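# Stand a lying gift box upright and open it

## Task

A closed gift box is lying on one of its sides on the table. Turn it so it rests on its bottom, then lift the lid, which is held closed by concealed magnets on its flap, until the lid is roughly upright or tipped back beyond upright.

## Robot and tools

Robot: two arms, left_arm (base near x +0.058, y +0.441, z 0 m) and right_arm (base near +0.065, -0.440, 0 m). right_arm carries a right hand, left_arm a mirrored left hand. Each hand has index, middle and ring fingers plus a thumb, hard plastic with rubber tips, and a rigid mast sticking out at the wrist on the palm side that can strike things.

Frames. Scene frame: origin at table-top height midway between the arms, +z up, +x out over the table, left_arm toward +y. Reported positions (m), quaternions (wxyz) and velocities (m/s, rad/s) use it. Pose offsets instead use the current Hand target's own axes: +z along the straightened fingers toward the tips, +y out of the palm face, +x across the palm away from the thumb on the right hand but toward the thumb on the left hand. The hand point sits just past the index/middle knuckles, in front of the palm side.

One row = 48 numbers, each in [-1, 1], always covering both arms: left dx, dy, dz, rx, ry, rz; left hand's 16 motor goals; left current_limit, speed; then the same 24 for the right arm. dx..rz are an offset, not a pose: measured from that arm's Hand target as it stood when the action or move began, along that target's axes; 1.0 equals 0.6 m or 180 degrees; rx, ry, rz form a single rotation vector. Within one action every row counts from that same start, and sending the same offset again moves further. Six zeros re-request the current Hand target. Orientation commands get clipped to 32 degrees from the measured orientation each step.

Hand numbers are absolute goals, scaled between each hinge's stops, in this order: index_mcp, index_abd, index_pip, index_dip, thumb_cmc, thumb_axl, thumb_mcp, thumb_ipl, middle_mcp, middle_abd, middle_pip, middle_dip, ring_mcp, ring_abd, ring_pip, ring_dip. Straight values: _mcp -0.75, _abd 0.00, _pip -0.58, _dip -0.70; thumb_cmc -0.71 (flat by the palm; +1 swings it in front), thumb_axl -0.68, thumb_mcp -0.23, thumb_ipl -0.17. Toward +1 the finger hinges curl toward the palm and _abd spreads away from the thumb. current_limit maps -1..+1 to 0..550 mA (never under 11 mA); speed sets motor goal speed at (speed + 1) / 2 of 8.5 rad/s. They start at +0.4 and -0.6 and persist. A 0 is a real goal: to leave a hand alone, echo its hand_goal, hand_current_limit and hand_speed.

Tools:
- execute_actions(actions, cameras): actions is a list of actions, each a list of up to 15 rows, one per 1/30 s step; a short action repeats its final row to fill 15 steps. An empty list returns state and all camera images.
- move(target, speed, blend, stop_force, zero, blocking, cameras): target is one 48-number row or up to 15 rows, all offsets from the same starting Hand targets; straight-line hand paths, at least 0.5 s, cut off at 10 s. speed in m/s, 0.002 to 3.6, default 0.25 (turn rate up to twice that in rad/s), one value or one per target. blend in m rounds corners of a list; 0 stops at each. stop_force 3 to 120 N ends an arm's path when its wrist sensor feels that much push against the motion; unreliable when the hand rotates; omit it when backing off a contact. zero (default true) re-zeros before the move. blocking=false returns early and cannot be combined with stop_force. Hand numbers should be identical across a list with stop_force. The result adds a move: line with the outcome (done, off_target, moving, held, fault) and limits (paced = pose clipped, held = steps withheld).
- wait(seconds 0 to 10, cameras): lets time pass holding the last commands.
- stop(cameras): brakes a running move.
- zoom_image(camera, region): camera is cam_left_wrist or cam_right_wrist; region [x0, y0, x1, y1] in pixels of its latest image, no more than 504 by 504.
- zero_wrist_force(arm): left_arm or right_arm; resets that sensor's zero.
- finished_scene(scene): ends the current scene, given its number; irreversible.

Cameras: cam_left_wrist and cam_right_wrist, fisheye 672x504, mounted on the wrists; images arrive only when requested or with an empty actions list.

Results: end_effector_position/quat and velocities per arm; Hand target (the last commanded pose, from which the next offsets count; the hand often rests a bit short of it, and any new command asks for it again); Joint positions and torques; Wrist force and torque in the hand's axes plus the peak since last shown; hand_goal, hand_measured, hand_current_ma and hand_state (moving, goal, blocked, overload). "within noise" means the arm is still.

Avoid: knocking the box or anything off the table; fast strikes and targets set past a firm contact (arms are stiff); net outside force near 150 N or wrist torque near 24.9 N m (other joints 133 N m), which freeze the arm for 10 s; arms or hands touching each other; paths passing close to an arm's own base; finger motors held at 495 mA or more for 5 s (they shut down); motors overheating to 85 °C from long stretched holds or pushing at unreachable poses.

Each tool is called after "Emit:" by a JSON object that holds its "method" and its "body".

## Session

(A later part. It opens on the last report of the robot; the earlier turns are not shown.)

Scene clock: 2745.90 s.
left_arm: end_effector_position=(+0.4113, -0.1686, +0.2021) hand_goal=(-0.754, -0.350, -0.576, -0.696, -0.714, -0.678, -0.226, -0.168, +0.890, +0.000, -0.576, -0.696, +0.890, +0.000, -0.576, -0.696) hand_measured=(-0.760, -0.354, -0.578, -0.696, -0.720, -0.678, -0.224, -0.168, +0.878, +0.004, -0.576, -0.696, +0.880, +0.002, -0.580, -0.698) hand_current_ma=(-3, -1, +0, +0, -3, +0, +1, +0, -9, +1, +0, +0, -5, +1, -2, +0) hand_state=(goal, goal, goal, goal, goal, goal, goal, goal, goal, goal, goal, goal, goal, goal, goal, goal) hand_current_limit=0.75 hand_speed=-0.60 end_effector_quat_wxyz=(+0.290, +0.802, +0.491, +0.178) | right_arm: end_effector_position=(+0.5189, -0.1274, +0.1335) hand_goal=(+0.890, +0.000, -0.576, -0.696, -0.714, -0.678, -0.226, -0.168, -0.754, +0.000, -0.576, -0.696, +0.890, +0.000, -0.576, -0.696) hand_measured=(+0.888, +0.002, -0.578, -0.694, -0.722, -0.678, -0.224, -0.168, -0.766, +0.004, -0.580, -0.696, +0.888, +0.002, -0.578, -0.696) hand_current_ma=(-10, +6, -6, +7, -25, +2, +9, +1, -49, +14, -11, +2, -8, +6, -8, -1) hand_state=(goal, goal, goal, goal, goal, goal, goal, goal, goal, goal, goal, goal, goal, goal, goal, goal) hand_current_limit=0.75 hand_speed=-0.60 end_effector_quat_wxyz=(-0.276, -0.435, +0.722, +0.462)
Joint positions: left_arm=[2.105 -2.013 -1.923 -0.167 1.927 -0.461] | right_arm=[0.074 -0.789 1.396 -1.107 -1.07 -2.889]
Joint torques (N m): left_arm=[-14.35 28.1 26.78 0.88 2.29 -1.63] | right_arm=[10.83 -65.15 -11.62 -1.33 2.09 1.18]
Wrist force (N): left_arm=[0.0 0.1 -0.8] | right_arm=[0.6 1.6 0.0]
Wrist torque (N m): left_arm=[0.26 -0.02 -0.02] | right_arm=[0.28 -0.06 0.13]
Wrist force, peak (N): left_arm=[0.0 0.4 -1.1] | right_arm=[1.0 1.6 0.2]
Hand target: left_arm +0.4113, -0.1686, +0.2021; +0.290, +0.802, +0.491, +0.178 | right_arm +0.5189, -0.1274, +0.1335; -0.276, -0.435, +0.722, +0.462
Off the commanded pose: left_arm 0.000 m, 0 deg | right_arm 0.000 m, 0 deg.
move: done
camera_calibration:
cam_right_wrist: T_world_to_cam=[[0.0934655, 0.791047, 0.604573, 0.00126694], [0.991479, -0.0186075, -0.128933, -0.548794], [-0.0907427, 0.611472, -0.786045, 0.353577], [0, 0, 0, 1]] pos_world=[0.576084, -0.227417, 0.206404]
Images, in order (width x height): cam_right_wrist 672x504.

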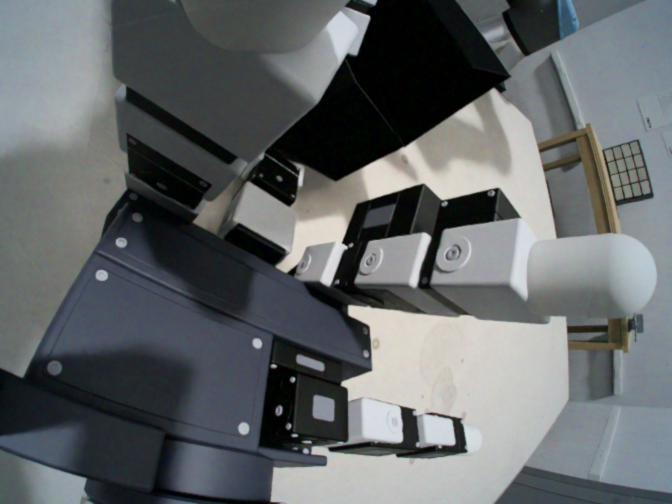

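Emit:
{"method": "move", "body": {"target": [-0.05,0,0,0,0,0,-0.754,-0.35,-0.576,-0.696,-0.714,-0.678,-0.226,-0.168,0.89,0.0,-0.576,-0.696,0.89,0,-0.576,-0.696,0.75,-0.6,0,0,0,0,0,0,0.89,0,-0.576,-0.696,-0.714,-0.678,-0.226,-0.168,-0.754,0,-0.576,-0.696,0.89,0,-0.576,-0.696,0.75,-0.6], "speed": 0.04, "stop_force": 7, "cameras": ["all"]}}

Emit:
{"method": "zoom_image", "body": {"camera": "cam_right_wrist", "region": [250, 0, 500, 210]}}

Emit:
{"method": "zoom_image", "body": {"camera": "cam_left_wrist", "region": [150, 0, 440, 300]}}

Scene clock: 2757.53 s.
left_arm: end_effector_position=(+0.3976, -0.1953, +0.2021) hand_goal=(-0.754, -0.350, -0.576, -0.696, -0.714, -0.678, -0.226, -0.168, +0.890, +0.000, -0.576, -0.696, +0.890, +0.000, -0.576, -0.696) hand_measured=(-0.760, -0.354, -0.578, -0.696, -0.720, -0.678, -0.224, -0.168, +0.878, +0.004, -0.576, -0.696, +0.880, +0.002, -0.580, -0.698) hand_current_ma=(-3, -1, +0, +0, -3, +0, +1, +0, -9, +1, +0, +0, -5, +1, -2, +0) hand_state=(goal, goal, goal, goal, goal, goal, goal, goal, goal, goal, goal, goal, goal, goal, goal, goal) hand_current_limit=0.75 hand_speed=-0.60 end_effector_quat_wxyz=(+0.290, +0.802, +0.491, +0.178) | right_arm: end_effector_position=(+0.5189, -0.1274, +0.1335) hand_goal=(+0.890, +0.000, -0.576, -0.696, -0.714, -0.678, -0.226, -0.168, -0.754, +0.000, -0.576, -0.696, +0.890, +0.000, -0.576, -0.696) hand_measured=(+0.888, +0.002, -0.578, -0.694, -0.722, -0.678, -0.224, -0.168, -0.766, +0.004, -0.580, -0.696, +0.888, +0.002, -0.578, -0.696) hand_current_ma=(-10, +6, -6, +7, -25, +2, +9, +1, -49, +12, -11, +2, -8, +6, -8, -1) hand_state=(goal, goal, goal, goal, goal, goal, goal, goal, goal, goal, goal, goal, goal, goal, goal, goal) hand_current_limit=0.75 hand_speed=-0.60 end_effector_quat_wxyz=(-0.276, -0.435, +0.722, +0.462)
Joint positions: left_arm=[2.06 -2.05 -1.857 -0.211 1.953 -0.501] | right_arm=[0.074 -0.789 1.396 -1.107 -1.07 -2.889]
Joint torques (N m): left_arm=[-14.3 29.53 26.12 0.69 2.46 -1.69] | right_arm=[9.64 -64.9 -12 -1.44 2 1.03]
Wrist force (N): left_arm=[-0.6 0.2 -0.6] | right_arm=[0.6 1.3 0.0]
Wrist torque (N m): left_arm=[0.25 0.06 -0.05] | right_arm=[0.26 -0.06 0.12]
Wrist force, peak (N): left_arm=[-0.7 0.4 -1.1] | right_arm=[0.7 1.7 0.2]
Hand target: left_arm +0.3976, -0.1953, +0.2021; +0.290, +0.802, +0.491, +0.178 | right_arm +0.5189, -0.1274, +0.1335; -0.276, -0.435, +0.722, +0.462
Off the commanded pose: left_arm 0.000 m, 0 deg | right_arm 0.000 m, 0 deg.
move: done
camera_calibration:
cam_left_wrist: T_world_to_cam=[[-0.762906, -0.502477, -0.406806, 0.252795], [-0.600715, 0.783546, 0.158737, 0.316918], [0.23899, 0.365476, -0.899617, 0.284641], [0, 0, 0, 1]] pos_world=[0.31521, -0.225326, 0.3086]
cam_right_wrist: T_world_to_cam=[[0.0934655, 0.791047, 0.604573, 0.00126694], [0.991479, -0.0186075, -0.128933, -0.548794], [-0.0907427, 0.611472, -0.786045, 0.353577], [0, 0, 0, 1]] pos_world=[0.576084, -0.227417, 0.206404]

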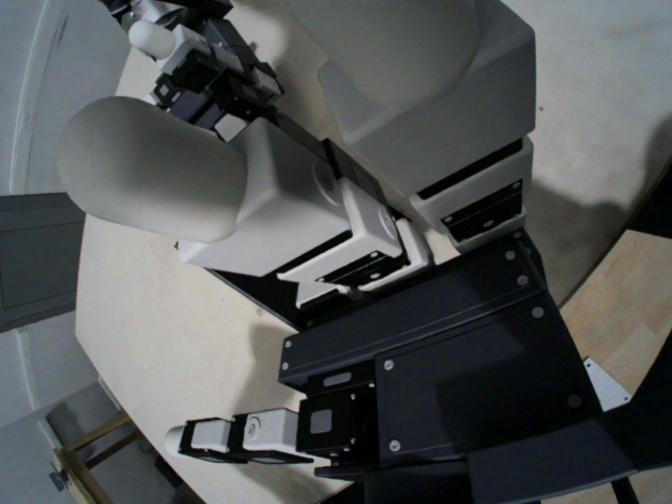

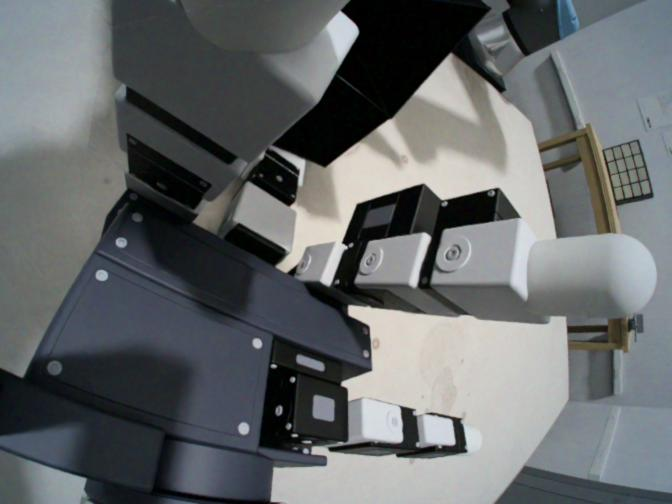

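Scaled by 2.016 from the camera's 672x504 image, which has a finer 960x720 frame.

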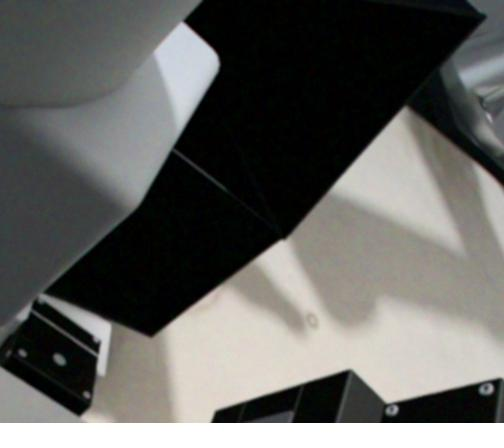

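Scaled by 1.680 from the camera's 672x504 image, which has a finer 960x720 frame.

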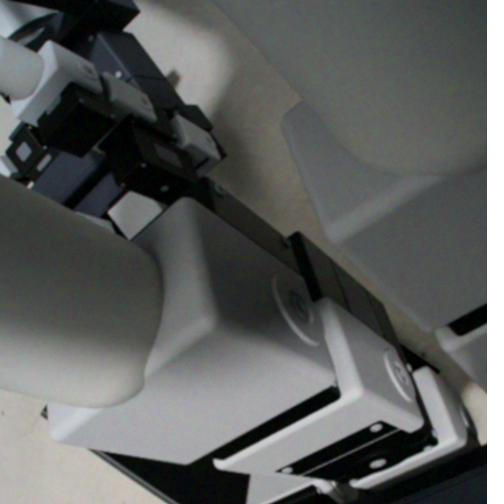

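Emit:
{"method": "move", "body": {"target": [-0.05,0,0,0,0,0,-0.754,-0.35,-0.576,-0.696,-0.714,-0.678,-0.226,-0.168,0.89,0.0,-0.576,-0.696,0.89,0,-0.576,-0.696,0.75,-0.6,0,0,0,0,0,0,0.89,0,-0.576,-0.696,-0.714,-0.678,-0.226,-0.168,-0.754,0,-0.576,-0.696,0.89,0,-0.576,-0.696,0.75,-0.6], "speed": 0.04, "stop_force": 7, "cameras": ["cam_right_wrist"]}}

Emit:
{"method": "zoom_image", "body": {"camera": "cam_right_wrist", "region": [250, 0, 500, 210]}}

Scene clock: 2770.00 s.
left_arm: end_effector_position=(+0.3959, -0.1986, +0.2021) hand_goal=(-0.754, -0.350, -0.576, -0.696, -0.714, -0.678, -0.226, -0.168, +0.890, +0.000, -0.576, -0.696, +0.890, +0.000, -0.576, -0.696) hand_measured=(-0.760, -0.352, -0.578, -0.696, -0.720, -0.678, -0.224, -0.168, +0.878, +0.004, -0.576, -0.696, +0.880, +0.002, -0.580, -0.698) hand_current_ma=(-3, +0, +0, +0, -3, +0, +1, +0, -9, +1, +0, +0, -5, +1, -2, +0) hand_state=(goal, goal, goal, goal, goal, goal, goal, goal, goal, goal, goal, goal, goal, goal, goal, goal) hand_current_limit=0.75 hand_speed=-0.60 end_effector_quat_wxyz=(+0.290, +0.802, +0.491, +0.178) | right_arm: end_effector_position=(+0.5189, -0.1274, +0.1335) hand_goal=(+0.890, +0.000, -0.576, -0.696, -0.714, -0.678, -0.226, -0.168, -0.754, +0.000, -0.576, -0.696, +0.890, +0.000, -0.576, -0.696) hand_measured=(+0.888, +0.002, -0.578, -0.694, -0.722, -0.678, -0.224, -0.168, -0.766, +0.004, -0.580, -0.696, +0.888, +0.002, -0.578, -0.696) hand_current_ma=(-10, +6, -6, +7, -25, +2, +9, +1, -49, +9, -11, +2, -8, +6, -8, -1) hand_state=(goal, goal, goal, goal, goal, goal, goal, goal, goal, goal, goal, goal, goal, goal, goal, goal) hand_current_limit=0.75 hand_speed=-0.60 end_effector_quat_wxyz=(-0.276, -0.435, +0.722, +0.462)
Joint positions: left_arm=[2.055 -2.054 -1.849 -0.216 1.955 -0.505] | right_arm=[0.074 -0.789 1.396 -1.107 -1.07 -2.889]
Joint torques (N m): left_arm=[13.98 41.65 12.88 4.77 -0.89 2.12] | right_arm=[10.07 -64.96 -11.65 -1.14 1.9 0.92]
Wrist force (N): left_arm=[-0.5 0.3 -0.6] | right_arm=[0.6 1.2 0.0]
Wrist torque (N m): left_arm=[0.25 0.01 -0.12] | right_arm=[0.26 -0.08 0.12]
Wrist force, peak (N): left_arm=[-1.4 0.2 -1.0] | right_arm=[0.8 1.7 0.0]
Hand target: left_arm +0.3959, -0.1986, +0.2021; +0.290, +0.802, +0.491, +0.178 (not the last commanded pose) | right_arm +0.5189, -0.1274, +0.1335; -0.276, -0.435, +0.722, +0.462
Off the commanded pose: left_arm 0.026 m, 0 deg | right_arm 0.000 m, 0 deg.
move: held (left_arm; a check stopped the path); limits=held
pose unreachable (left arm): on one or more control steps of this call, first in action 0 (counted from 0), this arm could not follow its commanded pose, so it was not sent that pose on those steps. It may still have moved: this result reports where it is.
cause: moving toward the commanded pose would bring a part of the arm too close to another arm (a part of this arm just beyond joint 6 (wrist 3) and a part of the right arm just beyond its joint 2 (shoulder lift), along the way the arms are being sent, or toward where that arm still pushes).
camera_calibration:
cam_right_wrist: T_world_to_cam=[[0.0934655, 0.791047, 0.604573, 0.00126694], [0.991479, -0.0186075, -0.128933, -0.548794], [-0.0907427, 0.611472, -0.786045, 0.353577], [0, 0, 0, 1]] pos_world=[0.576084, -0.227417, 0.206404]
Images, in order (width x height): cam_right_wrist 672x504.

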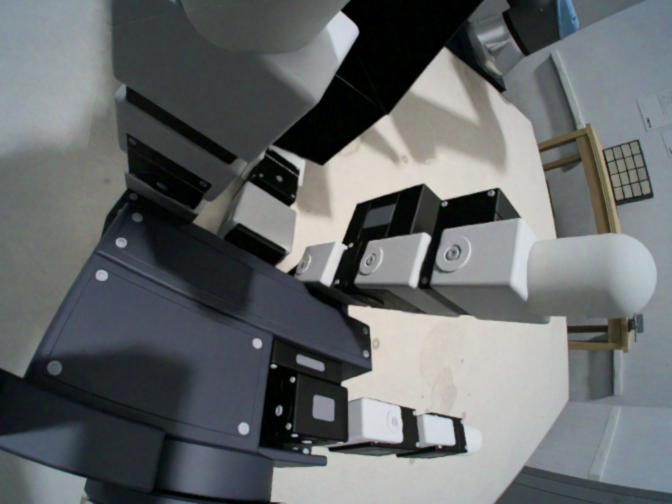

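Scaled by 2.016 from the camera's 672x504 image, which has a finer 960x720 frame.

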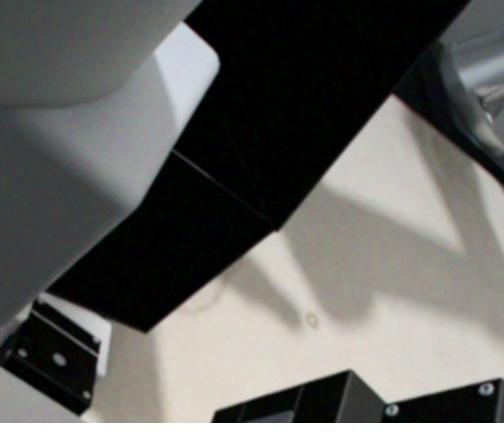

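Emit:
{"method": "move", "body": {"target": [0.01,0,0,0,0,0,-0.754,-0.35,-0.576,-0.696,-0.714,-0.678,-0.226,-0.168,0.89,0.0,-0.576,-0.696,0.89,0,-0.576,-0.696,0.75,-0.6,0.04,0,0,0,0,0,0.89,0,-0.576,-0.696,-0.714,-0.678,-0.226,-0.168,-0.754,0,-0.576,-0.696,0.89,0,-0.576,-0.696,0.75,-0.6], "speed": 0.04, "cameras": ["cam_right_wrist"]}}

Emit:
{"method": "zoom_image", "body": {"camera": "cam_right_wrist", "region": [250, 0, 500, 210]}}

Scene clock: 2798.10 s.
left_arm: end_effector_position=(+0.3986, -0.1933, +0.2021) hand_goal=(-0.754, -0.350, -0.576, -0.696, -0.714, -0.678, -0.226, -0.168, +0.890, +0.000, -0.576, -0.696, +0.890, +0.000, -0.576, -0.696) hand_measured=(-0.760, -0.352, -0.578, -0.696, -0.720, -0.678, -0.224, -0.168, +0.878, +0.004, -0.576, -0.696, +0.880, +0.002, -0.580, -0.698) hand_current_ma=(-3, +0, +0, +0, -3, +0, +1, +0, -9, +1, +0, +0, -5, +1, -2, +0) hand_state=(goal, goal, goal, goal, goal, goal, goal, goal, goal, goal, goal, goal, goal, goal, goal, goal) hand_current_limit=0.75 hand_speed=-0.60 end_effector_quat_wxyz=(+0.290, +0.802, +0.491, +0.178) | right_arm: end_effector_position=(+0.5077, -0.1484, +0.1334) hand_goal=(+0.890, +0.000, -0.576, -0.696, -0.714, -0.678, -0.226, -0.168, -0.754, +0.000, -0.576, -0.696, +0.890, +0.000, -0.576, -0.696) hand_measured=(+0.888, +0.002, -0.578, -0.694, -0.722, -0.678, -0.224, -0.168, -0.766, +0.002, -0.580, -0.696, +0.888, +0.002, -0.578, -0.696) hand_current_ma=(-10, +6, -6, +7, -25, +2, +9, +1, -49, +7, -11, +2, -8, +6, -8, -1) hand_state=(goal, goal, goal, goal, goal, goal, goal, goal, goal, goal, goal, goal, goal, goal, goal, goal) hand_current_limit=0.75 hand_speed=-0.60 end_effector_quat_wxyz=(-0.276, -0.435, +0.722, +0.462)
Joint positions: left_arm=[2.064 -2.047 -1.862 -0.207 1.951 -0.498] | right_arm=[0.043 -0.82 1.455 -1.127 -1.097 -2.905]
Joint torques (N m): left_arm=[14.85 41.56 12.88 4.69 -0.88 1.93] | right_arm=[-12.96 -65.04 -11.73 -1.81 -1.67 -0.61]
Wrist force (N): left_arm=[-0.5 0.4 -1.0] | right_arm=[0.9 1.1 -0.2]
Wrist torque (N m): left_arm=[0.29 0.00 -0.12] | right_arm=[0.29 -0.11 0.27]
Wrist force, peak (N): left_arm=[-0.8 0.6 -1.1] | right_arm=[0.6 1.8 0.1]
Hand target: left_arm +0.3987, -0.1932, +0.2021; +0.290, +0.802, +0.491, +0.178 | right_arm +0.5076, -0.1486, +0.1334; -0.276, -0.435, +0.722, +0.462
Off the commanded pose: left_arm 0.000 m, 0 deg | right_arm 0.000 m, 0 deg.
move: done
camera_calibration:
cam_right_wrist: T_world_to_cam=[[0.0934651, 0.791053, 0.604566, 0.01898], [0.99147, -0.0185473, -0.129011, -0.538156], [-0.0908417, 0.611467, -0.786038, 0.365386], [0, 0, 0, 1]] pos_world=[0.564984, -0.248417, 0.206304]
Images, in order (width x height): cam_right_wrist 672x504.

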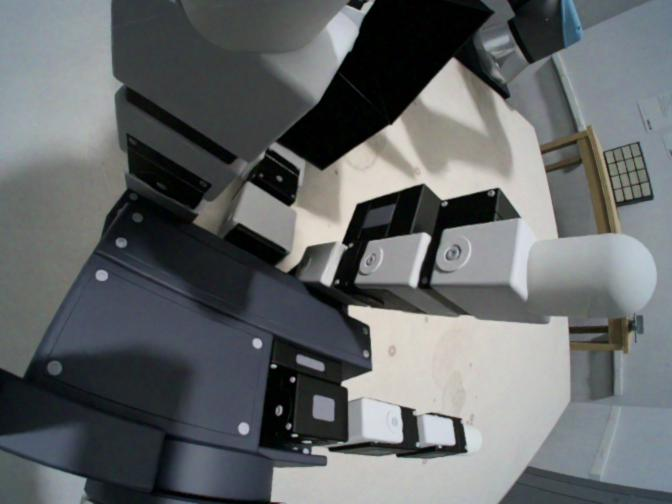

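Scaled by 2.016 from the camera's 672x504 image, which has a finer 960x720 frame.

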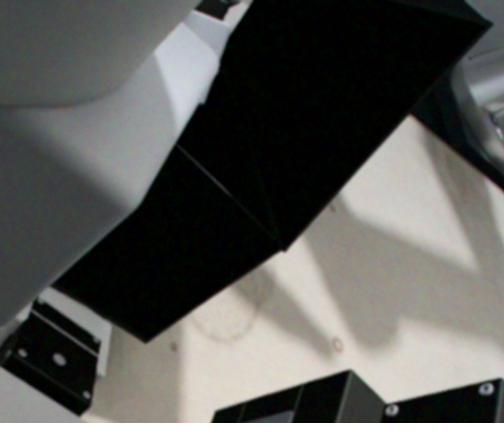

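Emit:
{"method": "move", "body": {"target": [0,0,0,0,0,0,-0.754,-0.35,-0.576,-0.696,-0.714,-0.678,-0.226,-0.168,0.89,0.0,-0.576,-0.696,0.89,0,-0.576,-0.696,0.75,-0.6,0.0,0.0705,0.151,0,0,0,0.89,0,-0.576,-0.696,-0.714,-0.678,-0.226,-0.168,-0.754,0,-0.576,-0.696,0.89,0,-0.576,-0.696,0.75,-0.6], "speed": 0.001}}

speed must be a number from 0.002 to 3.6 (m/s); nothing of the call was run

Emit:
{"method": "move", "body": {"target": [0,0,0,0,0,0,-0.754,-0.35,-0.576,-0.696,-0.714,-0.678,-0.226,-0.168,0.89,0.0,-0.576,-0.696,0.89,0,-0.576,-0.696,0.75,-0.6,0.0,-0.0423,-0.0906,0,0,0,0.89,0,-0.576,-0.696,-0.714,-0.678,-0.226,-0.168,-0.754,0,-0.576,-0.696,0.89,0,-0.576,-0.696,0.75,-0.6], "speed": 0.06, "cameras": ["all"]}}

Emit:
{"method": "zoom_image", "body": {"camera": "cam_right_wrist", "region": [250, 0, 500, 210]}}

Scene clock: 2816.30 s.
left_arm: end_effector_position=(+0.3987, -0.1932, +0.2021) hand_goal=(-0.754, -0.350, -0.576, -0.696, -0.714, -0.678, -0.226, -0.168, +0.890, +0.000, -0.576, -0.696, +0.890, +0.000, -0.576, -0.696) hand_measured=(-0.760, -0.352, -0.578, -0.696, -0.720, -0.678, -0.224, -0.168, +0.878, +0.004, -0.576, -0.696, +0.880, +0.002, -0.580, -0.698) hand_current_ma=(-3, +0, +0, +0, -3, +0, +1, +0, -9, +1, +0, +0, -5, +1, -2, +0) hand_state=(goal, goal, goal, goal, goal, goal, goal, goal, goal, goal, goal, goal, goal, goal, goal, goal) hand_current_limit=0.75 hand_speed=-0.60 end_effector_quat_wxyz=(+0.290, +0.802, +0.491, +0.178) | right_arm: end_effector_position=(+0.5605, -0.1766, +0.1332) hand_goal=(+0.890, +0.000, -0.576, -0.696, -0.714, -0.678, -0.226, -0.168, -0.754, +0.000, -0.576, -0.696, +0.890, +0.000, -0.576, -0.696) hand_measured=(+0.888, +0.002, -0.578, -0.694, -0.722, -0.678, -0.224, -0.168, -0.766, +0.002, -0.580, -0.696, +0.888, +0.002, -0.578, -0.696) hand_current_ma=(-10, +6, -6, +7, -25, +2, +9, +1, -49, +7, -11, +2, -8, +6, -8, -1) hand_state=(goal, goal, goal, goal, goal, goal, goal, goal, goal, goal, goal, goal, goal, goal, goal, goal) hand_current_limit=0.75 hand_speed=-0.60 end_effector_quat_wxyz=(-0.276, -0.435, +0.722, +0.462)
Joint positions: left_arm=[2.064 -2.047 -1.862 -0.207 1.951 -0.498] | right_arm=[0 -0.725 1.271 -1.028 -1.135 -2.928]
Joint torques (N m): left_arm=[14.49 41.65 12.98 4.77 -0.82 1.97] | right_arm=[-13.31 -39.54 -23.46 3.01 -1.78 -0.75]
Wrist force (N): left_arm=[-0.5 0.4 -0.8] | right_arm=[0.2 1.5 -0.1]
Wrist torque (N m): left_arm=[0.27 0.00 -0.13] | right_arm=[0.32 -0.02 0.24]
Wrist force, peak (N): left_arm=[-0.7 0.5 -1.2] | right_arm=[0.6 1.7 -0.2]
Hand target: left_arm +0.3987, -0.1932, +0.2021; +0.290, +0.802, +0.491, +0.178 | right_arm +0.5606, -0.1767, +0.1332; -0.276, -0.435, +0.722, +0.462
Off the commanded pose: left_arm 0.000 m, 0 deg | right_arm 0.000 m, 0 deg.
move: done
camera_calibration:
cam_left_wrist: T_world_to_cam=[[-0.762863, -0.50248, -0.406882, 0.254623], [-0.600731, 0.783548, 0.158667, 0.315901], [0.239084, 0.365468, -0.899595, 0.283596], [0, 0, 0, 1]] pos_world=[0.316211, -0.223226, 0.3086]
cam_right_wrist: T_world_to_cam=[[0.0934655, 0.791047, 0.604573, 0.0364098], [0.991479, -0.0186075, -0.128933, -0.59108], [-0.0907427, 0.611472, -0.786045, 0.387288], [0, 0, 0, 1]] pos_world=[0.617784, -0.276617, 0.206204]

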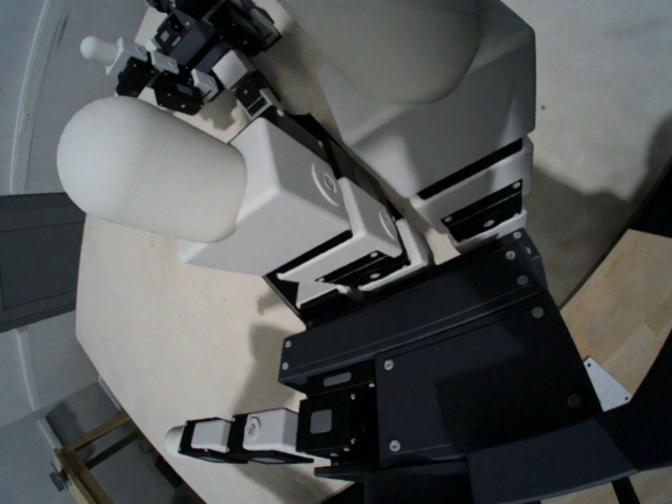

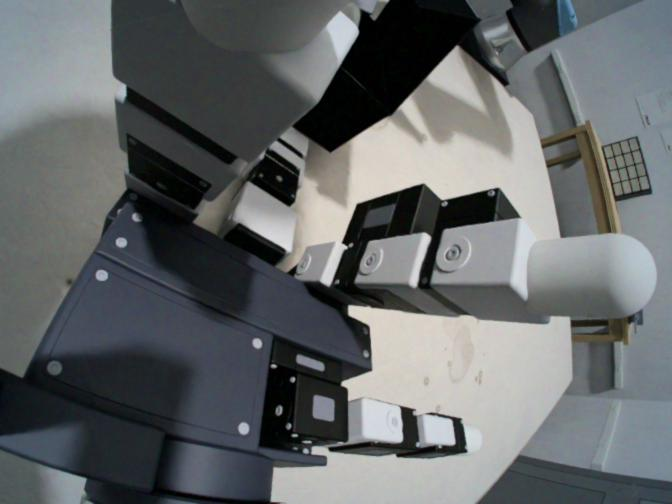

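Scaled by 2.016 from the camera's 672x504 image, which has a finer 960x720 frame.

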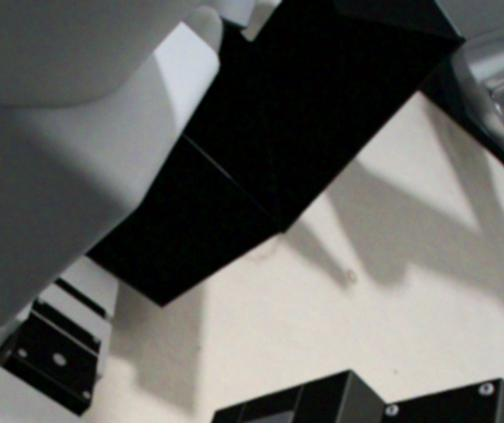

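Emit:
{"method": "move", "body": {"target": [0,0,0,0,0,0,-0.754,-0.35,-0.576,-0.696,-0.714,-0.678,-0.226,-0.168,0.89,0.0,-0.576,-0.696,0.89,0,-0.576,-0.696,0.75,-0.6,0.0,-0.0423,-0.0906,0,0,0,0.89,0,-0.576,-0.696,-0.714,-0.678,-0.226,-0.168,-0.754,0,-0.576,-0.696,0.89,0,-0.576,-0.696,0.75,-0.6], "speed": 0.06, "cameras": ["all"]}}

Emit:
{"method": "zoom_image", "body": {"camera": "cam_right_wrist", "region": [250, 0, 500, 210]}}

Emit:
{"method": "zoom_image", "body": {"camera": "cam_left_wrist", "region": [150, 0, 440, 300]}}

Scene clock: 2832.40 s.
left_arm: end_effector_position=(+0.3987, -0.1932, +0.2021) hand_goal=(-0.754, -0.350, -0.576, -0.696, -0.714, -0.678, -0.226, -0.168, +0.890, +0.000, -0.576, -0.696, +0.890, +0.000, -0.576, -0.696) hand_measured=(-0.760, -0.352, -0.578, -0.696, -0.720, -0.678, -0.224, -0.168, +0.878, +0.004, -0.576, -0.696, +0.880, +0.002, -0.580, -0.698) hand_current_ma=(-3, +0, +0, +0, -3, +0, +1, +0, -9, +1, +0, +0, -5, +1, -2, +0) hand_state=(goal, goal, goal, goal, goal, goal, goal, goal, goal, goal, goal, goal, goal, goal, goal, goal) hand_current_limit=0.75 hand_speed=-0.60 end_effector_quat_wxyz=(+0.290, +0.802, +0.491, +0.178) | right_arm: end_effector_position=(+0.6135, -0.2048, +0.1331) hand_goal=(+0.890, +0.000, -0.576, -0.696, -0.714, -0.678, -0.226, -0.168, -0.754, +0.000, -0.576, -0.696, +0.890, +0.000, -0.576, -0.696) hand_measured=(+0.888, +0.002, -0.578, -0.694, -0.722, -0.678, -0.224, -0.168, -0.766, +0.002, -0.580, -0.696, +0.888, +0.002, -0.578, -0.696) hand_current_ma=(-10, +6, -6, +7, -25, +2, +9, +1, -49, +7, -11, +2, -8, +6, -8, -1) hand_state=(goal, goal, goal, goal, goal, goal, goal, goal, goal, goal, goal, goal, goal, goal, goal, goal) hand_current_limit=0.75 hand_speed=-0.60 end_effector_quat_wxyz=(-0.276, -0.435, +0.722, +0.462)
Joint positions: left_arm=[2.064 -2.047 -1.862 -0.207 1.951 -0.498] | right_arm=[-0.037 -0.614 1.051 -0.912 -1.168 -2.947]
Joint torques (N m): left_arm=[13.8 41.03 14.28 4.71 -0.65 1.92] | right_arm=[-12.86 -45.35 -24.78 2.8 -1.98 -0.78]
Wrist force (N): left_arm=[-0.3 0.6 -1.1] | right_arm=[0.2 1.5 0.2]
Wrist torque (N m): left_arm=[0.32 -0.02 -0.11] | right_arm=[0.29 -0.06 0.23]
Wrist force, peak (N): left_arm=[-0.7 0.5 -1.0] | right_arm=[0.6 1.8 0.2]
Hand target: left_arm +0.3987, -0.1932, +0.2021; +0.290, +0.802, +0.491, +0.178 | right_arm +0.6136, -0.2048, +0.1331; -0.276, -0.435, +0.722, +0.462
Off the commanded pose: left_arm 0.000 m, 0 deg | right_arm 0.000 m, 0 deg.
move: done
camera_calibration:
cam_left_wrist: T_world_to_cam=[[-0.762863, -0.50248, -0.406882, 0.254623], [-0.600731, 0.783548, 0.158667, 0.315901], [0.239084, 0.365468, -0.899595, 0.283596], [0, 0, 0, 1]] pos_world=[0.316211, -0.223226, 0.3086]
cam_right_wrist: T_world_to_cam=[[0.0934655, 0.791047, 0.604573, 0.0538846], [0.991479, -0.0186075, -0.128933, -0.644179], [-0.0907427, 0.611472, -0.786045, 0.409184], [0, 0, 0, 1]] pos_world=[0.670784, -0.304817, 0.206004]

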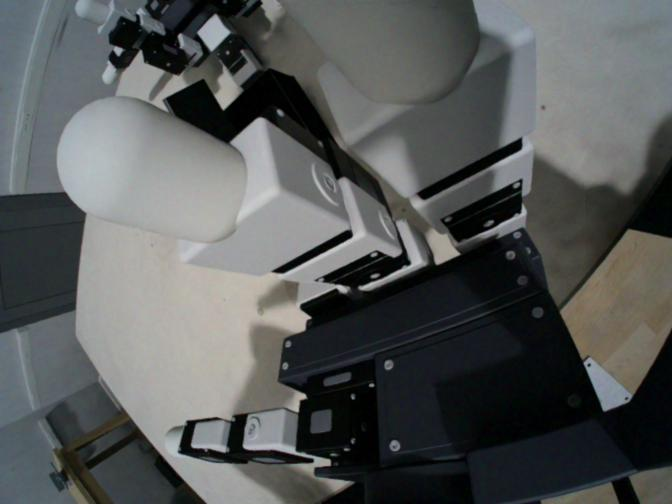

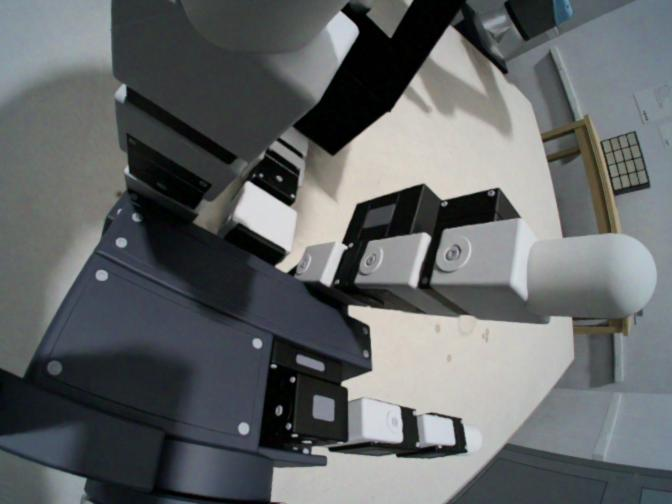

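Scaled by 2.016 from the camera's 672x504 image, which has a finer 960x720 frame.

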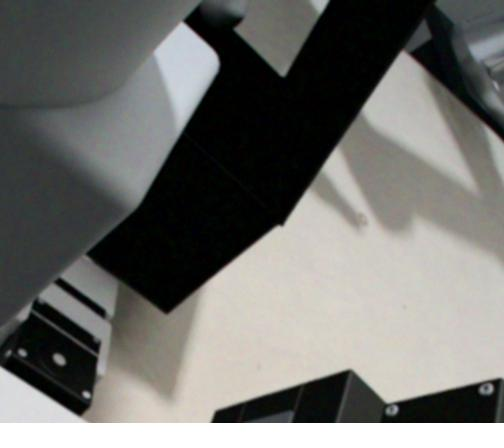

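Scaled by 1.680 from the camera's 672x504 image, which has a finer 960x720 frame.

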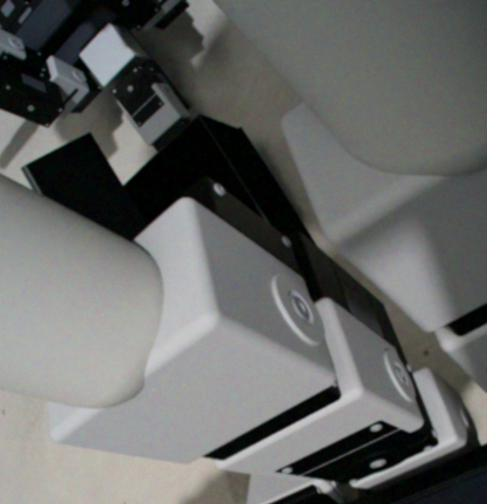

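Emit:
{"method": "move", "body": {"target": [0.02,0.107,-0.25,0,0,0,-0.754,-0.35,-0.576,-0.696,-0.714,-0.678,-0.226,-0.168,0.89,0.0,-0.576,-0.696,0.89,0,-0.576,-0.696,0.75,-0.6,0,0,0,0,0,0,0.89,0,-0.576,-0.696,-0.714,-0.678,-0.226,-0.168,-0.754,0,-0.576,-0.696,0.89,0,-0.576,-0.696,0.75,-0.6], "speed": 0.12}}

Emit:
{"method": "move", "body": {"target": [0,0,0,0,0,0,-0.754,0,-0.576,-0.696,-0.714,-0.678,-0.226,-0.168,-0.754,0.0,-0.576,-0.696,-0.754,0,-0.576,-0.696,0.75,-0.6,0,0,0,0,0,0,0.89,0,-0.576,-0.696,-0.714,-0.678,-0.226,-0.168,-0.754,0,-0.576,-0.696,0.89,0,-0.576,-0.696,0.75,-0.6], "cameras": ["all"]}}

Emit:
{"method": "zoom_image", "body": {"camera": "cam_left_wrist", "region": [150, 0, 440, 240]}}

Emit:
{"method": "zoom_image", "body": {"camera": "cam_right_wrist", "region": [250, 0, 500, 210]}}

Scene clock: 2844.03 s.
left_arm: end_effector_position=(+0.3625, -0.1615, +0.3583) hand_goal=(-0.754, -0.350, -0.576, -0.696, -0.714, -0.678, -0.226, -0.168, +0.890, +0.000, -0.576, -0.696, +0.890, +0.000, -0.576, -0.696) hand_measured=(-0.764, -0.350, -0.580, -0.696, -0.720, -0.678, -0.224, -0.168, +0.878, +0.004, -0.576, -0.696, +0.880, +0.002, -0.580, -0.698) hand_current_ma=(-6, +0, -1, +0, -3, +0, +1, +0, -9, +1, +0, +0, -5, +1, -2, +0) hand_state=(goal, goal, goal, goal, goal, goal, goal, goal, goal, goal, goal, goal, goal, goal, goal, goal) hand_current_limit=0.75 hand_speed=-0.60 end_effector_quat_wxyz=(+0.290, +0.802, +0.491, +0.178) | right_arm: end_effector_position=(+0.6136, -0.2048, +0.1331) hand_goal=(+0.890, +0.000, -0.576, -0.696, -0.714, -0.678, -0.226, -0.168, -0.754, +0.000, -0.576, -0.696, +0.890, +0.000, -0.576, -0.696) hand_measured=(+0.888, +0.002, -0.578, -0.694, -0.722, -0.678, -0.224, -0.168, -0.766, +0.002, -0.580, -0.696, +0.888, +0.002, -0.578, -0.696) hand_current_ma=(-10, +6, -6, +7, -25, +2, +9, +1, -49, +6, -12, +2, -8, +6, -8, -1) hand_state=(goal, goal, goal, goal, goal, goal, goal, goal, goal, goal, goal, goal, goal, goal, goal, goal) hand_current_limit=0.75 hand_speed=-0.60 end_effector_quat_wxyz=(-0.276, -0.435, +0.722, +0.462)
Joint positions: left_arm=[2.03 -1.751 -1.798 -0.578 1.969 -0.528] | right_arm=[-0.037 -0.613 1.051 -0.912 -1.168 -2.947]
Joint torques (N m): left_arm=[-14.36 33.86 30.27 0.78 2.54 -1.72] | right_arm=[-11.17 -45.77 -21.32 2.37 -1.15 -0.83]
Wrist force (N): left_arm=[-0.8 0.5 -0.8] | right_arm=[0.3 1.6 -0.2]
Wrist torque (N m): left_arm=[0.29 0.06 -0.05] | right_arm=[0.29 -0.05 0.24]
Wrist force, peak (N): left_arm=[-0.7 0.7 -1.3] | right_arm=[0.4 2.1 -0.1]
Hand target: left_arm +0.3625, -0.1615, +0.3585; +0.290, +0.802, +0.491, +0.178 | right_arm +0.6136, -0.2048, +0.1331; -0.276, -0.435, +0.722, +0.462
Off the commanded pose: left_arm 0.000 m, 0 deg | right_arm 0.000 m, 0 deg.
move: done

Scene clock: 2845.53 s.
left_arm: end_effector_position=(+0.3624, -0.1615, +0.3585) hand_goal=(-0.754, +0.000, -0.576, -0.696, -0.714, -0.678, -0.226, -0.168, -0.754, +0.000, -0.576, -0.696, -0.754, +0.000, -0.576, -0.696) hand_measured=(-0.764, -0.002, -0.580, -0.696, -0.720, -0.678, -0.224, -0.168, -0.758, +0.004, -0.576, -0.696, +0.372, +0.002, -0.522, -0.664) hand_current_ma=(-6, -1, -1, +0, -3, +0, +1, +0, -1, +1, +0, +0, +481, +0, +89, +37) hand_state=(goal, goal, goal, goal, goal, goal, goal, goal, goal, goal, goal, goal, blocked, goal, blocked, blocked) hand_current_limit=0.75 hand_speed=-0.60 end_effector_quat_wxyz=(+0.290, +0.802, +0.491, +0.178) | right_arm: end_effector_position=(+0.6136, -0.2048, +0.1331) hand_goal=(+0.890, +0.000, -0.576, -0.696, -0.714, -0.678, -0.226, -0.168, -0.754, +0.000, -0.576, -0.696, +0.890, +0.000, -0.576, -0.696) hand_measured=(+0.888, +0.002, -0.578, -0.694, -0.722, -0.678, -0.224, -0.168, -0.766, +0.002, -0.580, -0.696, +0.888, +0.002, -0.578, -0.696) hand_current_ma=(-10, +6, -6, +7, -25, +2, +9, +1, -49, +6, -12, +2, -8, +6, -8, -1) hand_state=(goal, goal, goal, goal, goal, goal, goal, goal, goal, goal, goal, goal, goal, goal, goal, goal) hand_current_limit=0.75 hand_speed=-0.60 end_effector_quat_wxyz=(-0.276, -0.435, +0.722, +0.462)
Joint positions: left_arm=[2.03 -1.751 -1.798 -0.579 1.969 -0.528] | right_arm=[-0.037 -0.613 1.051 -0.912 -1.168 -2.947]
Joint torques (N m): left_arm=[-3.84 27.75 30.63 0.76 2.51 -1.66] | right_arm=[-9.67 -47.2 -17.3 1.89 -0.62 -0.78]
Wrist force (N): left_arm=[-0.7 -3.5 -5.0] | right_arm=[0.2 1.7 -0.1]
Wrist torque (N m): left_arm=[-0.06 -0.23 0.19] | right_arm=[0.28 -0.04 0.23]
Wrist force, peak (N): left_arm=[-0.5 -3.7 -5.2] | right_arm=[0.2 2.2 -0.2]
Hand target: left_arm +0.3625, -0.1615, +0.3585; +0.290, +0.802, +0.491, +0.178 | right_arm +0.6136, -0.2048, +0.1331; -0.276, -0.435, +0.722, +0.462
Off the commanded pose: left_arm 0.000 m, 0 deg | right_arm 0.000 m, 0 deg.
move: done; limits=held
pose unreachable (left arm): on one or more control steps of this call, first in action 0 (counted from 0), this arm could not follow its commanded pose, so it was not sent that pose on those steps. It may still have moved: this result reports where it is.
cause: moving toward the commanded pose would bring a part of the arm too close to another arm (a part of this arm just beyond joint 6 (wrist 3) and a part of the right arm just beyond its joint 2 (shoulder lift), at the place that arm is still heading or pushing toward).
camera_calibration:
cam_left_wrist: T_world_to_cam=[[-0.762875, -0.5025, -0.406837, 0.306601], [-0.600713, 0.783576, 0.158596, 0.244456], [0.239093, 0.365381, -0.899628, 0.421322], [0, 0, 0, 1]] pos_world=[0.280011, -0.191426, 0.465]
cam_right_wrist: T_world_to_cam=[[0.0934655, 0.791047, 0.604573, 0.0538753], [0.991479, -0.0186075, -0.128933, -0.644278], [-0.0907427, 0.611472, -0.786045, 0.409193], [0, 0, 0, 1]] pos_world=[0.670884, -0.304817, 0.206004]

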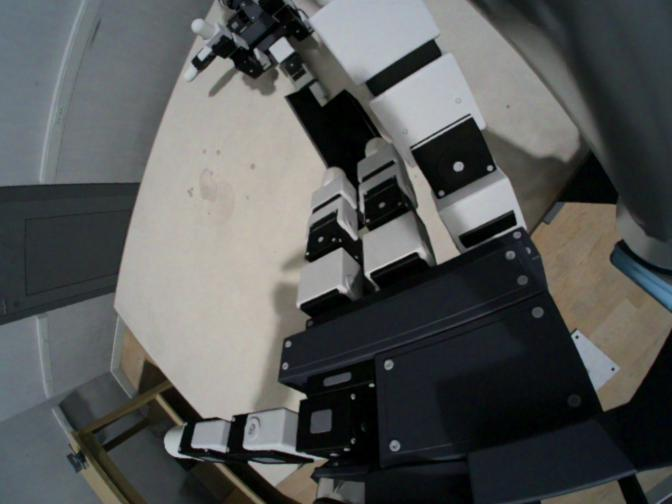

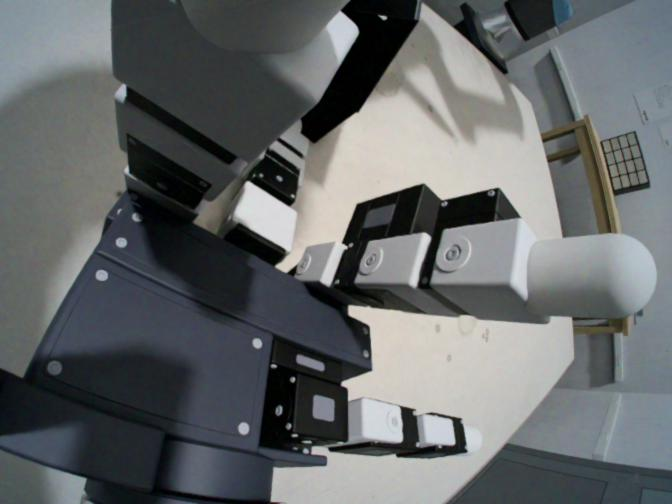

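Scaled by 1.738 from the camera's 672x504 image, which has a finer 960x720 frame.

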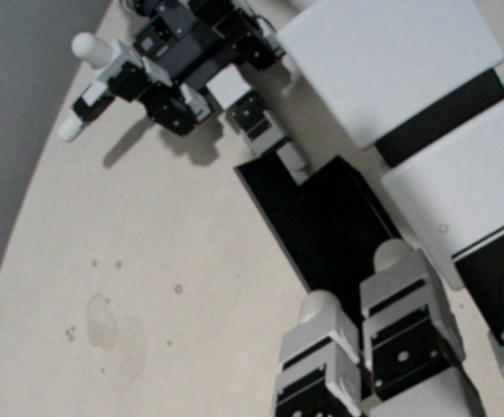

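Scaled by 2.016 from the camera's 672x504 image, which has a finer 960x720 frame.

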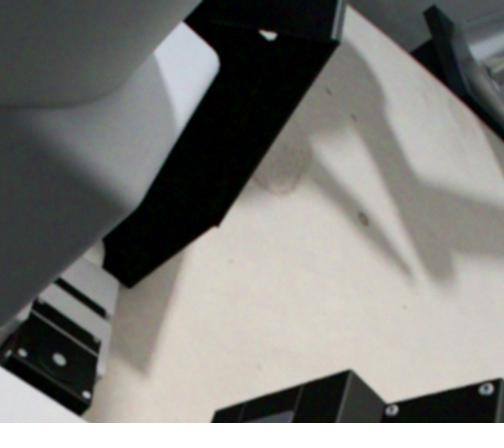

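Emit:
{"method": "move", "body": {"target": [0,0,0,0,0,0,-0.754,0,-0.576,-0.696,-0.714,-0.678,-0.226,-0.168,-0.754,0.0,-0.576,-0.696,0.89,0,-0.576,-0.696,0.75,-0.6,0,0,0,0,0,0,0.89,0,-0.576,-0.696,-0.714,-0.678,-0.226,-0.168,-0.754,0,-0.576,-0.696,0.89,0,-0.576,-0.696,0.75,-0.6]}}

Emit:
{"method": "move", "body": {"target": [0.28,0,0,0,0,0,-0.754,0,-0.576,-0.696,-0.714,-0.678,-0.226,-0.168,-0.754,0.0,-0.576,-0.696,0.89,0,-0.576,-0.696,0.75,-0.6,0,0,0,0,0,0,0.89,0,-0.576,-0.696,-0.714,-0.678,-0.226,-0.168,-0.754,0,-0.576,-0.696,0.89,0,-0.576,-0.696,0.75,-0.6], "speed": 0.2}}

Emit:
{"method": "move", "body": {"target": [0.08,-0.1,-0.1,0,0,0,-0.754,0,-0.576,-0.696,-0.714,-0.678,-0.226,-0.168,-0.754,0.0,-0.576,-0.696,-0.754,0,-0.576,-0.696,0.75,-0.6,0,0,0,0,0,0,0.89,0,-0.576,-0.696,-0.714,-0.678,-0.226,-0.168,-0.754,0,-0.576,-0.696,0.89,0,-0.576,-0.696,0.75,-0.6], "speed": 0.2, "cameras": ["all"]}}

Emit:
{"method": "zoom_image", "body": {"camera": "cam_left_wrist", "region": [200, 0, 540, 240]}}

Emit:
{"method": "zoom_image", "body": {"camera": "cam_right_wrist", "region": [250, 0, 500, 210]}}

Scene clock: 2861.07 s.
left_arm: end_effector_position=(+0.3625, -0.1615, +0.3585) hand_goal=(-0.754, +0.000, -0.576, -0.696, -0.714, -0.678, -0.226, -0.168, -0.754, +0.000, -0.576, -0.696, +0.890, +0.000, -0.576, -0.696) hand_measured=(-0.764, -0.002, -0.580, -0.696, -0.720, -0.678, -0.224, -0.168, -0.758, +0.004, -0.576, -0.696, +0.880, +0.000, -0.576, -0.694) hand_current_ma=(-6, -1, -1, +0, -3, +0, +1, +0, -1, +1, +0, +0, -7, +0, +0, +1) hand_state=(goal, goal, goal, goal, goal, goal, goal, goal, goal, goal, goal, goal, goal, goal, goal, goal) hand_current_limit=0.75 hand_speed=-0.60 end_effector_quat_wxyz=(+0.290, +0.802, +0.491, +0.178) | right_arm: end_effector_position=(+0.6136, -0.2048, +0.1331) hand_goal=(+0.890, +0.000, -0.576, -0.696, -0.714, -0.678, -0.226, -0.168, -0.754, +0.000, -0.576, -0.696, +0.890, +0.000, -0.576, -0.696) hand_measured=(+0.888, +0.002, -0.578, -0.694, -0.722, -0.678, -0.224, -0.168, -0.766, +0.002, -0.580, -0.696, +0.888, +0.002, -0.578, -0.696) hand_current_ma=(-10, +6, -6, +7, -25, +2, +9, +1, -49, +6, -12, +2, -8, +6, -8, -1) hand_state=(goal, goal, goal, goal, goal, goal, goal, goal, goal, goal, goal, goal, goal, goal, goal, goal) hand_current_limit=0.75 hand_speed=-0.60 end_effector_quat_wxyz=(-0.276, -0.435, +0.722, +0.462)
Joint positions: left_arm=[2.03 -1.751 -1.798 -0.579 1.969 -0.528] | right_arm=[-0.037 -0.613 1.051 -0.912 -1.168 -2.947]
Joint torques (N m): left_arm=[11.52 24.81 30.44 2.61 2.37 -1.64] | right_arm=[-6.69 -51.06 -14 1.01 0.66 -0.62]
Wrist force (N): left_arm=[-0.7 0.4 -0.8] | right_arm=[0.3 1.9 0.0]
Wrist torque (N m): left_arm=[0.27 0.05 -0.04] | right_arm=[0.31 -0.06 0.25]
Wrist force, peak (N): left_arm=[-0.4 -3.5 -5.2] | right_arm=[0.3 2.2 -0.2]
Hand target: left_arm +0.3625, -0.1615, +0.3585; +0.290, +0.802, +0.491, +0.178 | right_arm +0.6136, -0.2048, +0.1331; -0.276, -0.435, +0.722, +0.462
Off the commanded pose: left_arm 0.000 m, 0 deg | right_arm 0.000 m, 0 deg.
move: done; limits=held
pose unreachable (left arm): on one or more control steps of this call, first in action 0 (counted from 0), this arm could not follow its commanded pose, so it was not sent that pose on those steps. It may still have moved: this result reports where it is.
cause: moving toward the commanded pose would bring a part of the arm too close to another arm (a part of this arm just beyond joint 6 (wrist 3) and a part of the right arm just beyond its joint 2 (shoulder lift), at the place that arm is still heading or pushing toward).

Scene clock: 2862.70 s.
left_arm: end_effector_position=(+0.4389, -0.0120, +0.3587) hand_goal=(-0.754, +0.000, -0.576, -0.696, -0.714, -0.678, -0.226, -0.168, -0.754, +0.000, -0.576, -0.696, +0.890, +0.000, -0.576, -0.696) hand_measured=(-0.764, -0.002, -0.580, -0.696, -0.720, -0.678, -0.224, -0.168, -0.758, +0.002, -0.576, -0.696, +0.880, +0.000, -0.576, -0.694) hand_current_ma=(-6, -1, -1, +0, -3, +0, +1, +0, -1, +1, +0, +0, -7, +0, +0, +1) hand_state=(goal, goal, goal, goal, goal, goal, goal, goal, goal, goal, goal, goal, goal, goal, goal, goal) hand_current_limit=0.75 hand_speed=-0.60 end_effector_quat_wxyz=(+0.290, +0.802, +0.491, +0.178) | right_arm: end_effector_position=(+0.6136, -0.2048, +0.1331) hand_goal=(+0.890, +0.000, -0.576, -0.696, -0.714, -0.678, -0.226, -0.168, -0.754, +0.000, -0.576, -0.696, +0.890, +0.000, -0.576, -0.696) hand_measured=(+0.888, +0.002, -0.578, -0.694, -0.722, -0.678, -0.224, -0.168, -0.766, +0.002, -0.580, -0.696, +0.888, +0.002, -0.578, -0.696) hand_current_ma=(-10, +6, -6, +7, -25, +2, +9, +1, -49, +6, -12, +2, -8, +6, -8, -1) hand_state=(goal, goal, goal, goal, goal, goal, goal, goal, goal, goal, goal, goal, goal, goal, goal, goal) hand_current_limit=0.75 hand_speed=-0.60 end_effector_quat_wxyz=(-0.276, -0.435, +0.722, +0.462)
Joint positions: left_arm=[2.356 -1.483 -2.098 -0.463 1.777 -0.252] | right_arm=[-0.037 -0.613 1.051 -0.912 -1.168 -2.947]
Joint torques (N m): left_arm=[14 22.61 17.5 4.82 -1.12 2.11] | right_arm=[-5.34 -52.85 -13.8 0.53 1.21 -0.6]
Wrist force (N): left_arm=[-0.4 0.6 -0.9] | right_arm=[0.3 1.9 -0.4]
Wrist torque (N m): left_arm=[0.34 -0.03 -0.11] | right_arm=[0.33 -0.05 0.24]
Wrist force, peak (N): left_arm=[-1.5 0.4 -0.8] | right_arm=[0.2 2.1 0.0]
Hand target: left_arm +0.4390, -0.0119, +0.3587; +0.290, +0.802, +0.491, +0.178 | right_arm +0.6136, -0.2048, +0.1331; -0.276, -0.435, +0.722, +0.462
Off the commanded pose: left_arm 0.000 m, 0 deg | right_arm 0.000 m, 0 deg.
move: done

Scene clock: 2864.20 s.
left_arm: end_effector_position=(+0.3856, +0.0693, +0.3664) hand_goal=(-0.754, +0.000, -0.576, -0.696, -0.714, -0.678, -0.226, -0.168, -0.754, +0.000, -0.576, -0.696, -0.754, +0.000, -0.576, -0.696) hand_measured=(-0.764, -0.002, -0.580, -0.696, -0.720, -0.678, -0.224, -0.168, -0.758, +0.002, -0.576, -0.696, -0.756, +0.000, -0.576, -0.694) hand_current_ma=(-6, -1, -1, +0, -3, +0, +1, +0, -1, +1, +0, +0, -1, +0, +0, +1) hand_state=(goal, goal, goal, goal, goal, goal, goal, goal, goal, goal, goal, goal, goal, goal, goal, goal) hand_current_limit=0.75 hand_speed=-0.60 end_effector_quat_wxyz=(+0.290, +0.802, +0.491, +0.178) | right_arm: end_effector_position=(+0.6136, -0.2048, +0.1331) hand_goal=(+0.890, +0.000, -0.576, -0.696, -0.714, -0.678, -0.226, -0.168, -0.754, +0.000, -0.576, -0.696, +0.890, +0.000, -0.576, -0.696) hand_measured=(+0.888, +0.002, -0.578, -0.694, -0.722, -0.678, -0.224, -0.168, -0.766, +0.002, -0.580, -0.696, +0.888, +0.002, -0.578, -0.696) hand_current_ma=(-10, +6, -6, +7, -25, +2, +9, +1, -49, +6, -12, +2, -8, +6, -8, -1) hand_state=(goal, goal, goal, goal, goal, goal, goal, goal, goal, goal, goal, goal, goal, goal, goal, goal) hand_current_limit=0.75 hand_speed=-0.60 end_effector_quat_wxyz=(-0.276, -0.435, +0.722, +0.462)
Joint positions: left_arm=[2.419 -1.2 -2.287 -0.548 1.738 -0.202] | right_arm=[-0.037 -0.613 1.051 -0.912 -1.168 -2.947]
Joint torques (N m): left_arm=[14.31 12.22 18.47 0.84 -1.31 2.09] | right_arm=[-3.62 -53.36 -13.51 0.12 1.79 -0.51]
Wrist force (N): left_arm=[-0.5 0.5 -0.6] | right_arm=[0.2 2.1 -0.3]
Wrist torque (N m): left_arm=[0.27 0.03 -0.12] | right_arm=[0.35 -0.04 0.24]
Wrist force, peak (N): left_arm=[-1.0 1.4 -0.6] | right_arm=[0.1 2.2 -0.2]
Hand target: left_arm +0.3856, +0.0693, +0.3664; +0.290, +0.802, +0.491, +0.178 | right_arm +0.6136, -0.2048, +0.1331; -0.276, -0.435, +0.722, +0.462
Off the commanded pose: left_arm 0.000 m, 0 deg | right_arm 0.000 m, 0 deg.
move: done
camera_calibration:
cam_left_wrist: T_world_to_cam=[[-0.762863, -0.50248, -0.406882, 0.443508], [-0.600731, 0.783548, 0.158667, 0.0762629], [0.239084, 0.365468, -0.899595, 0.338536], [0, 0, 0, 1]] pos_world=[0.303211, 0.0393744, 0.4729]
cam_right_wrist: T_world_to_cam=[[0.0934655, 0.791047, 0.604573, 0.0538753], [0.991479, -0.0186075, -0.128933, -0.644278], [-0.0907427, 0.611472, -0.786045, 0.409193], [0, 0, 0, 1]] pos_world=[0.670884, -0.304817, 0.206004]

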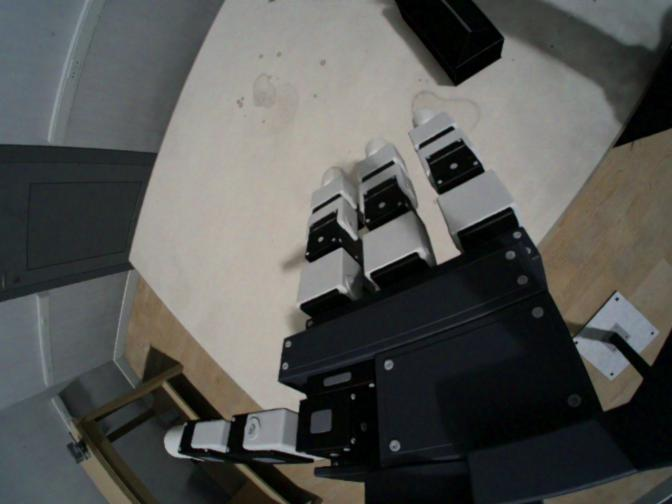

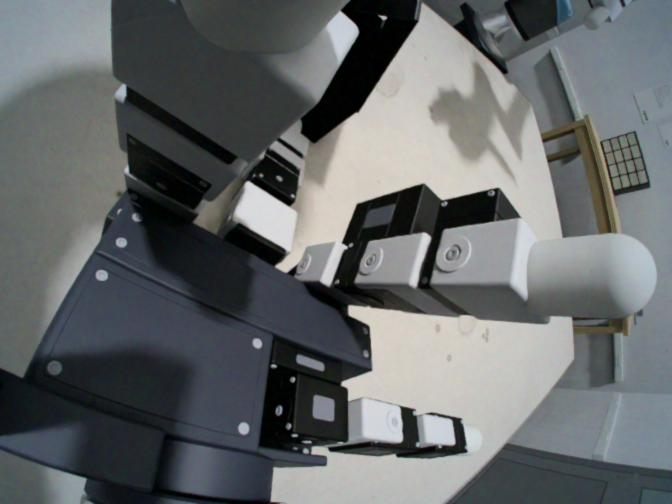

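Scaled by 1.482 from the camera's 672x504 image, which has a finer 960x720 frame.

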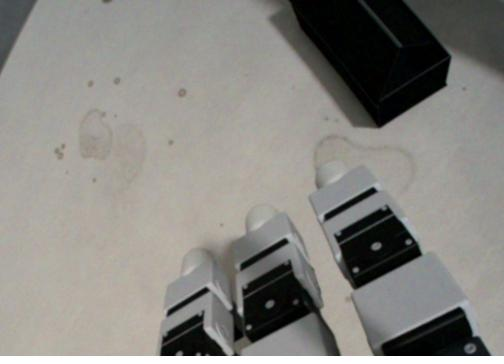

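Scaled by 2.016 from the camera's 672x504 image, which has a finer 960x720 frame.

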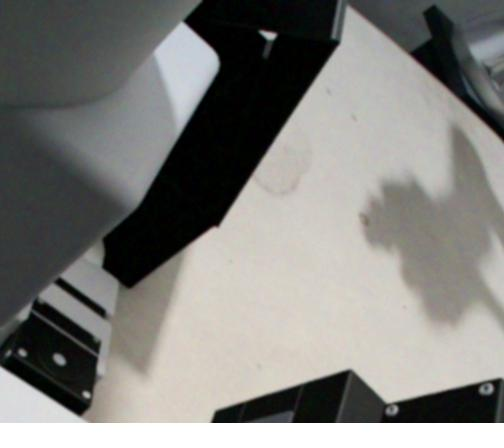

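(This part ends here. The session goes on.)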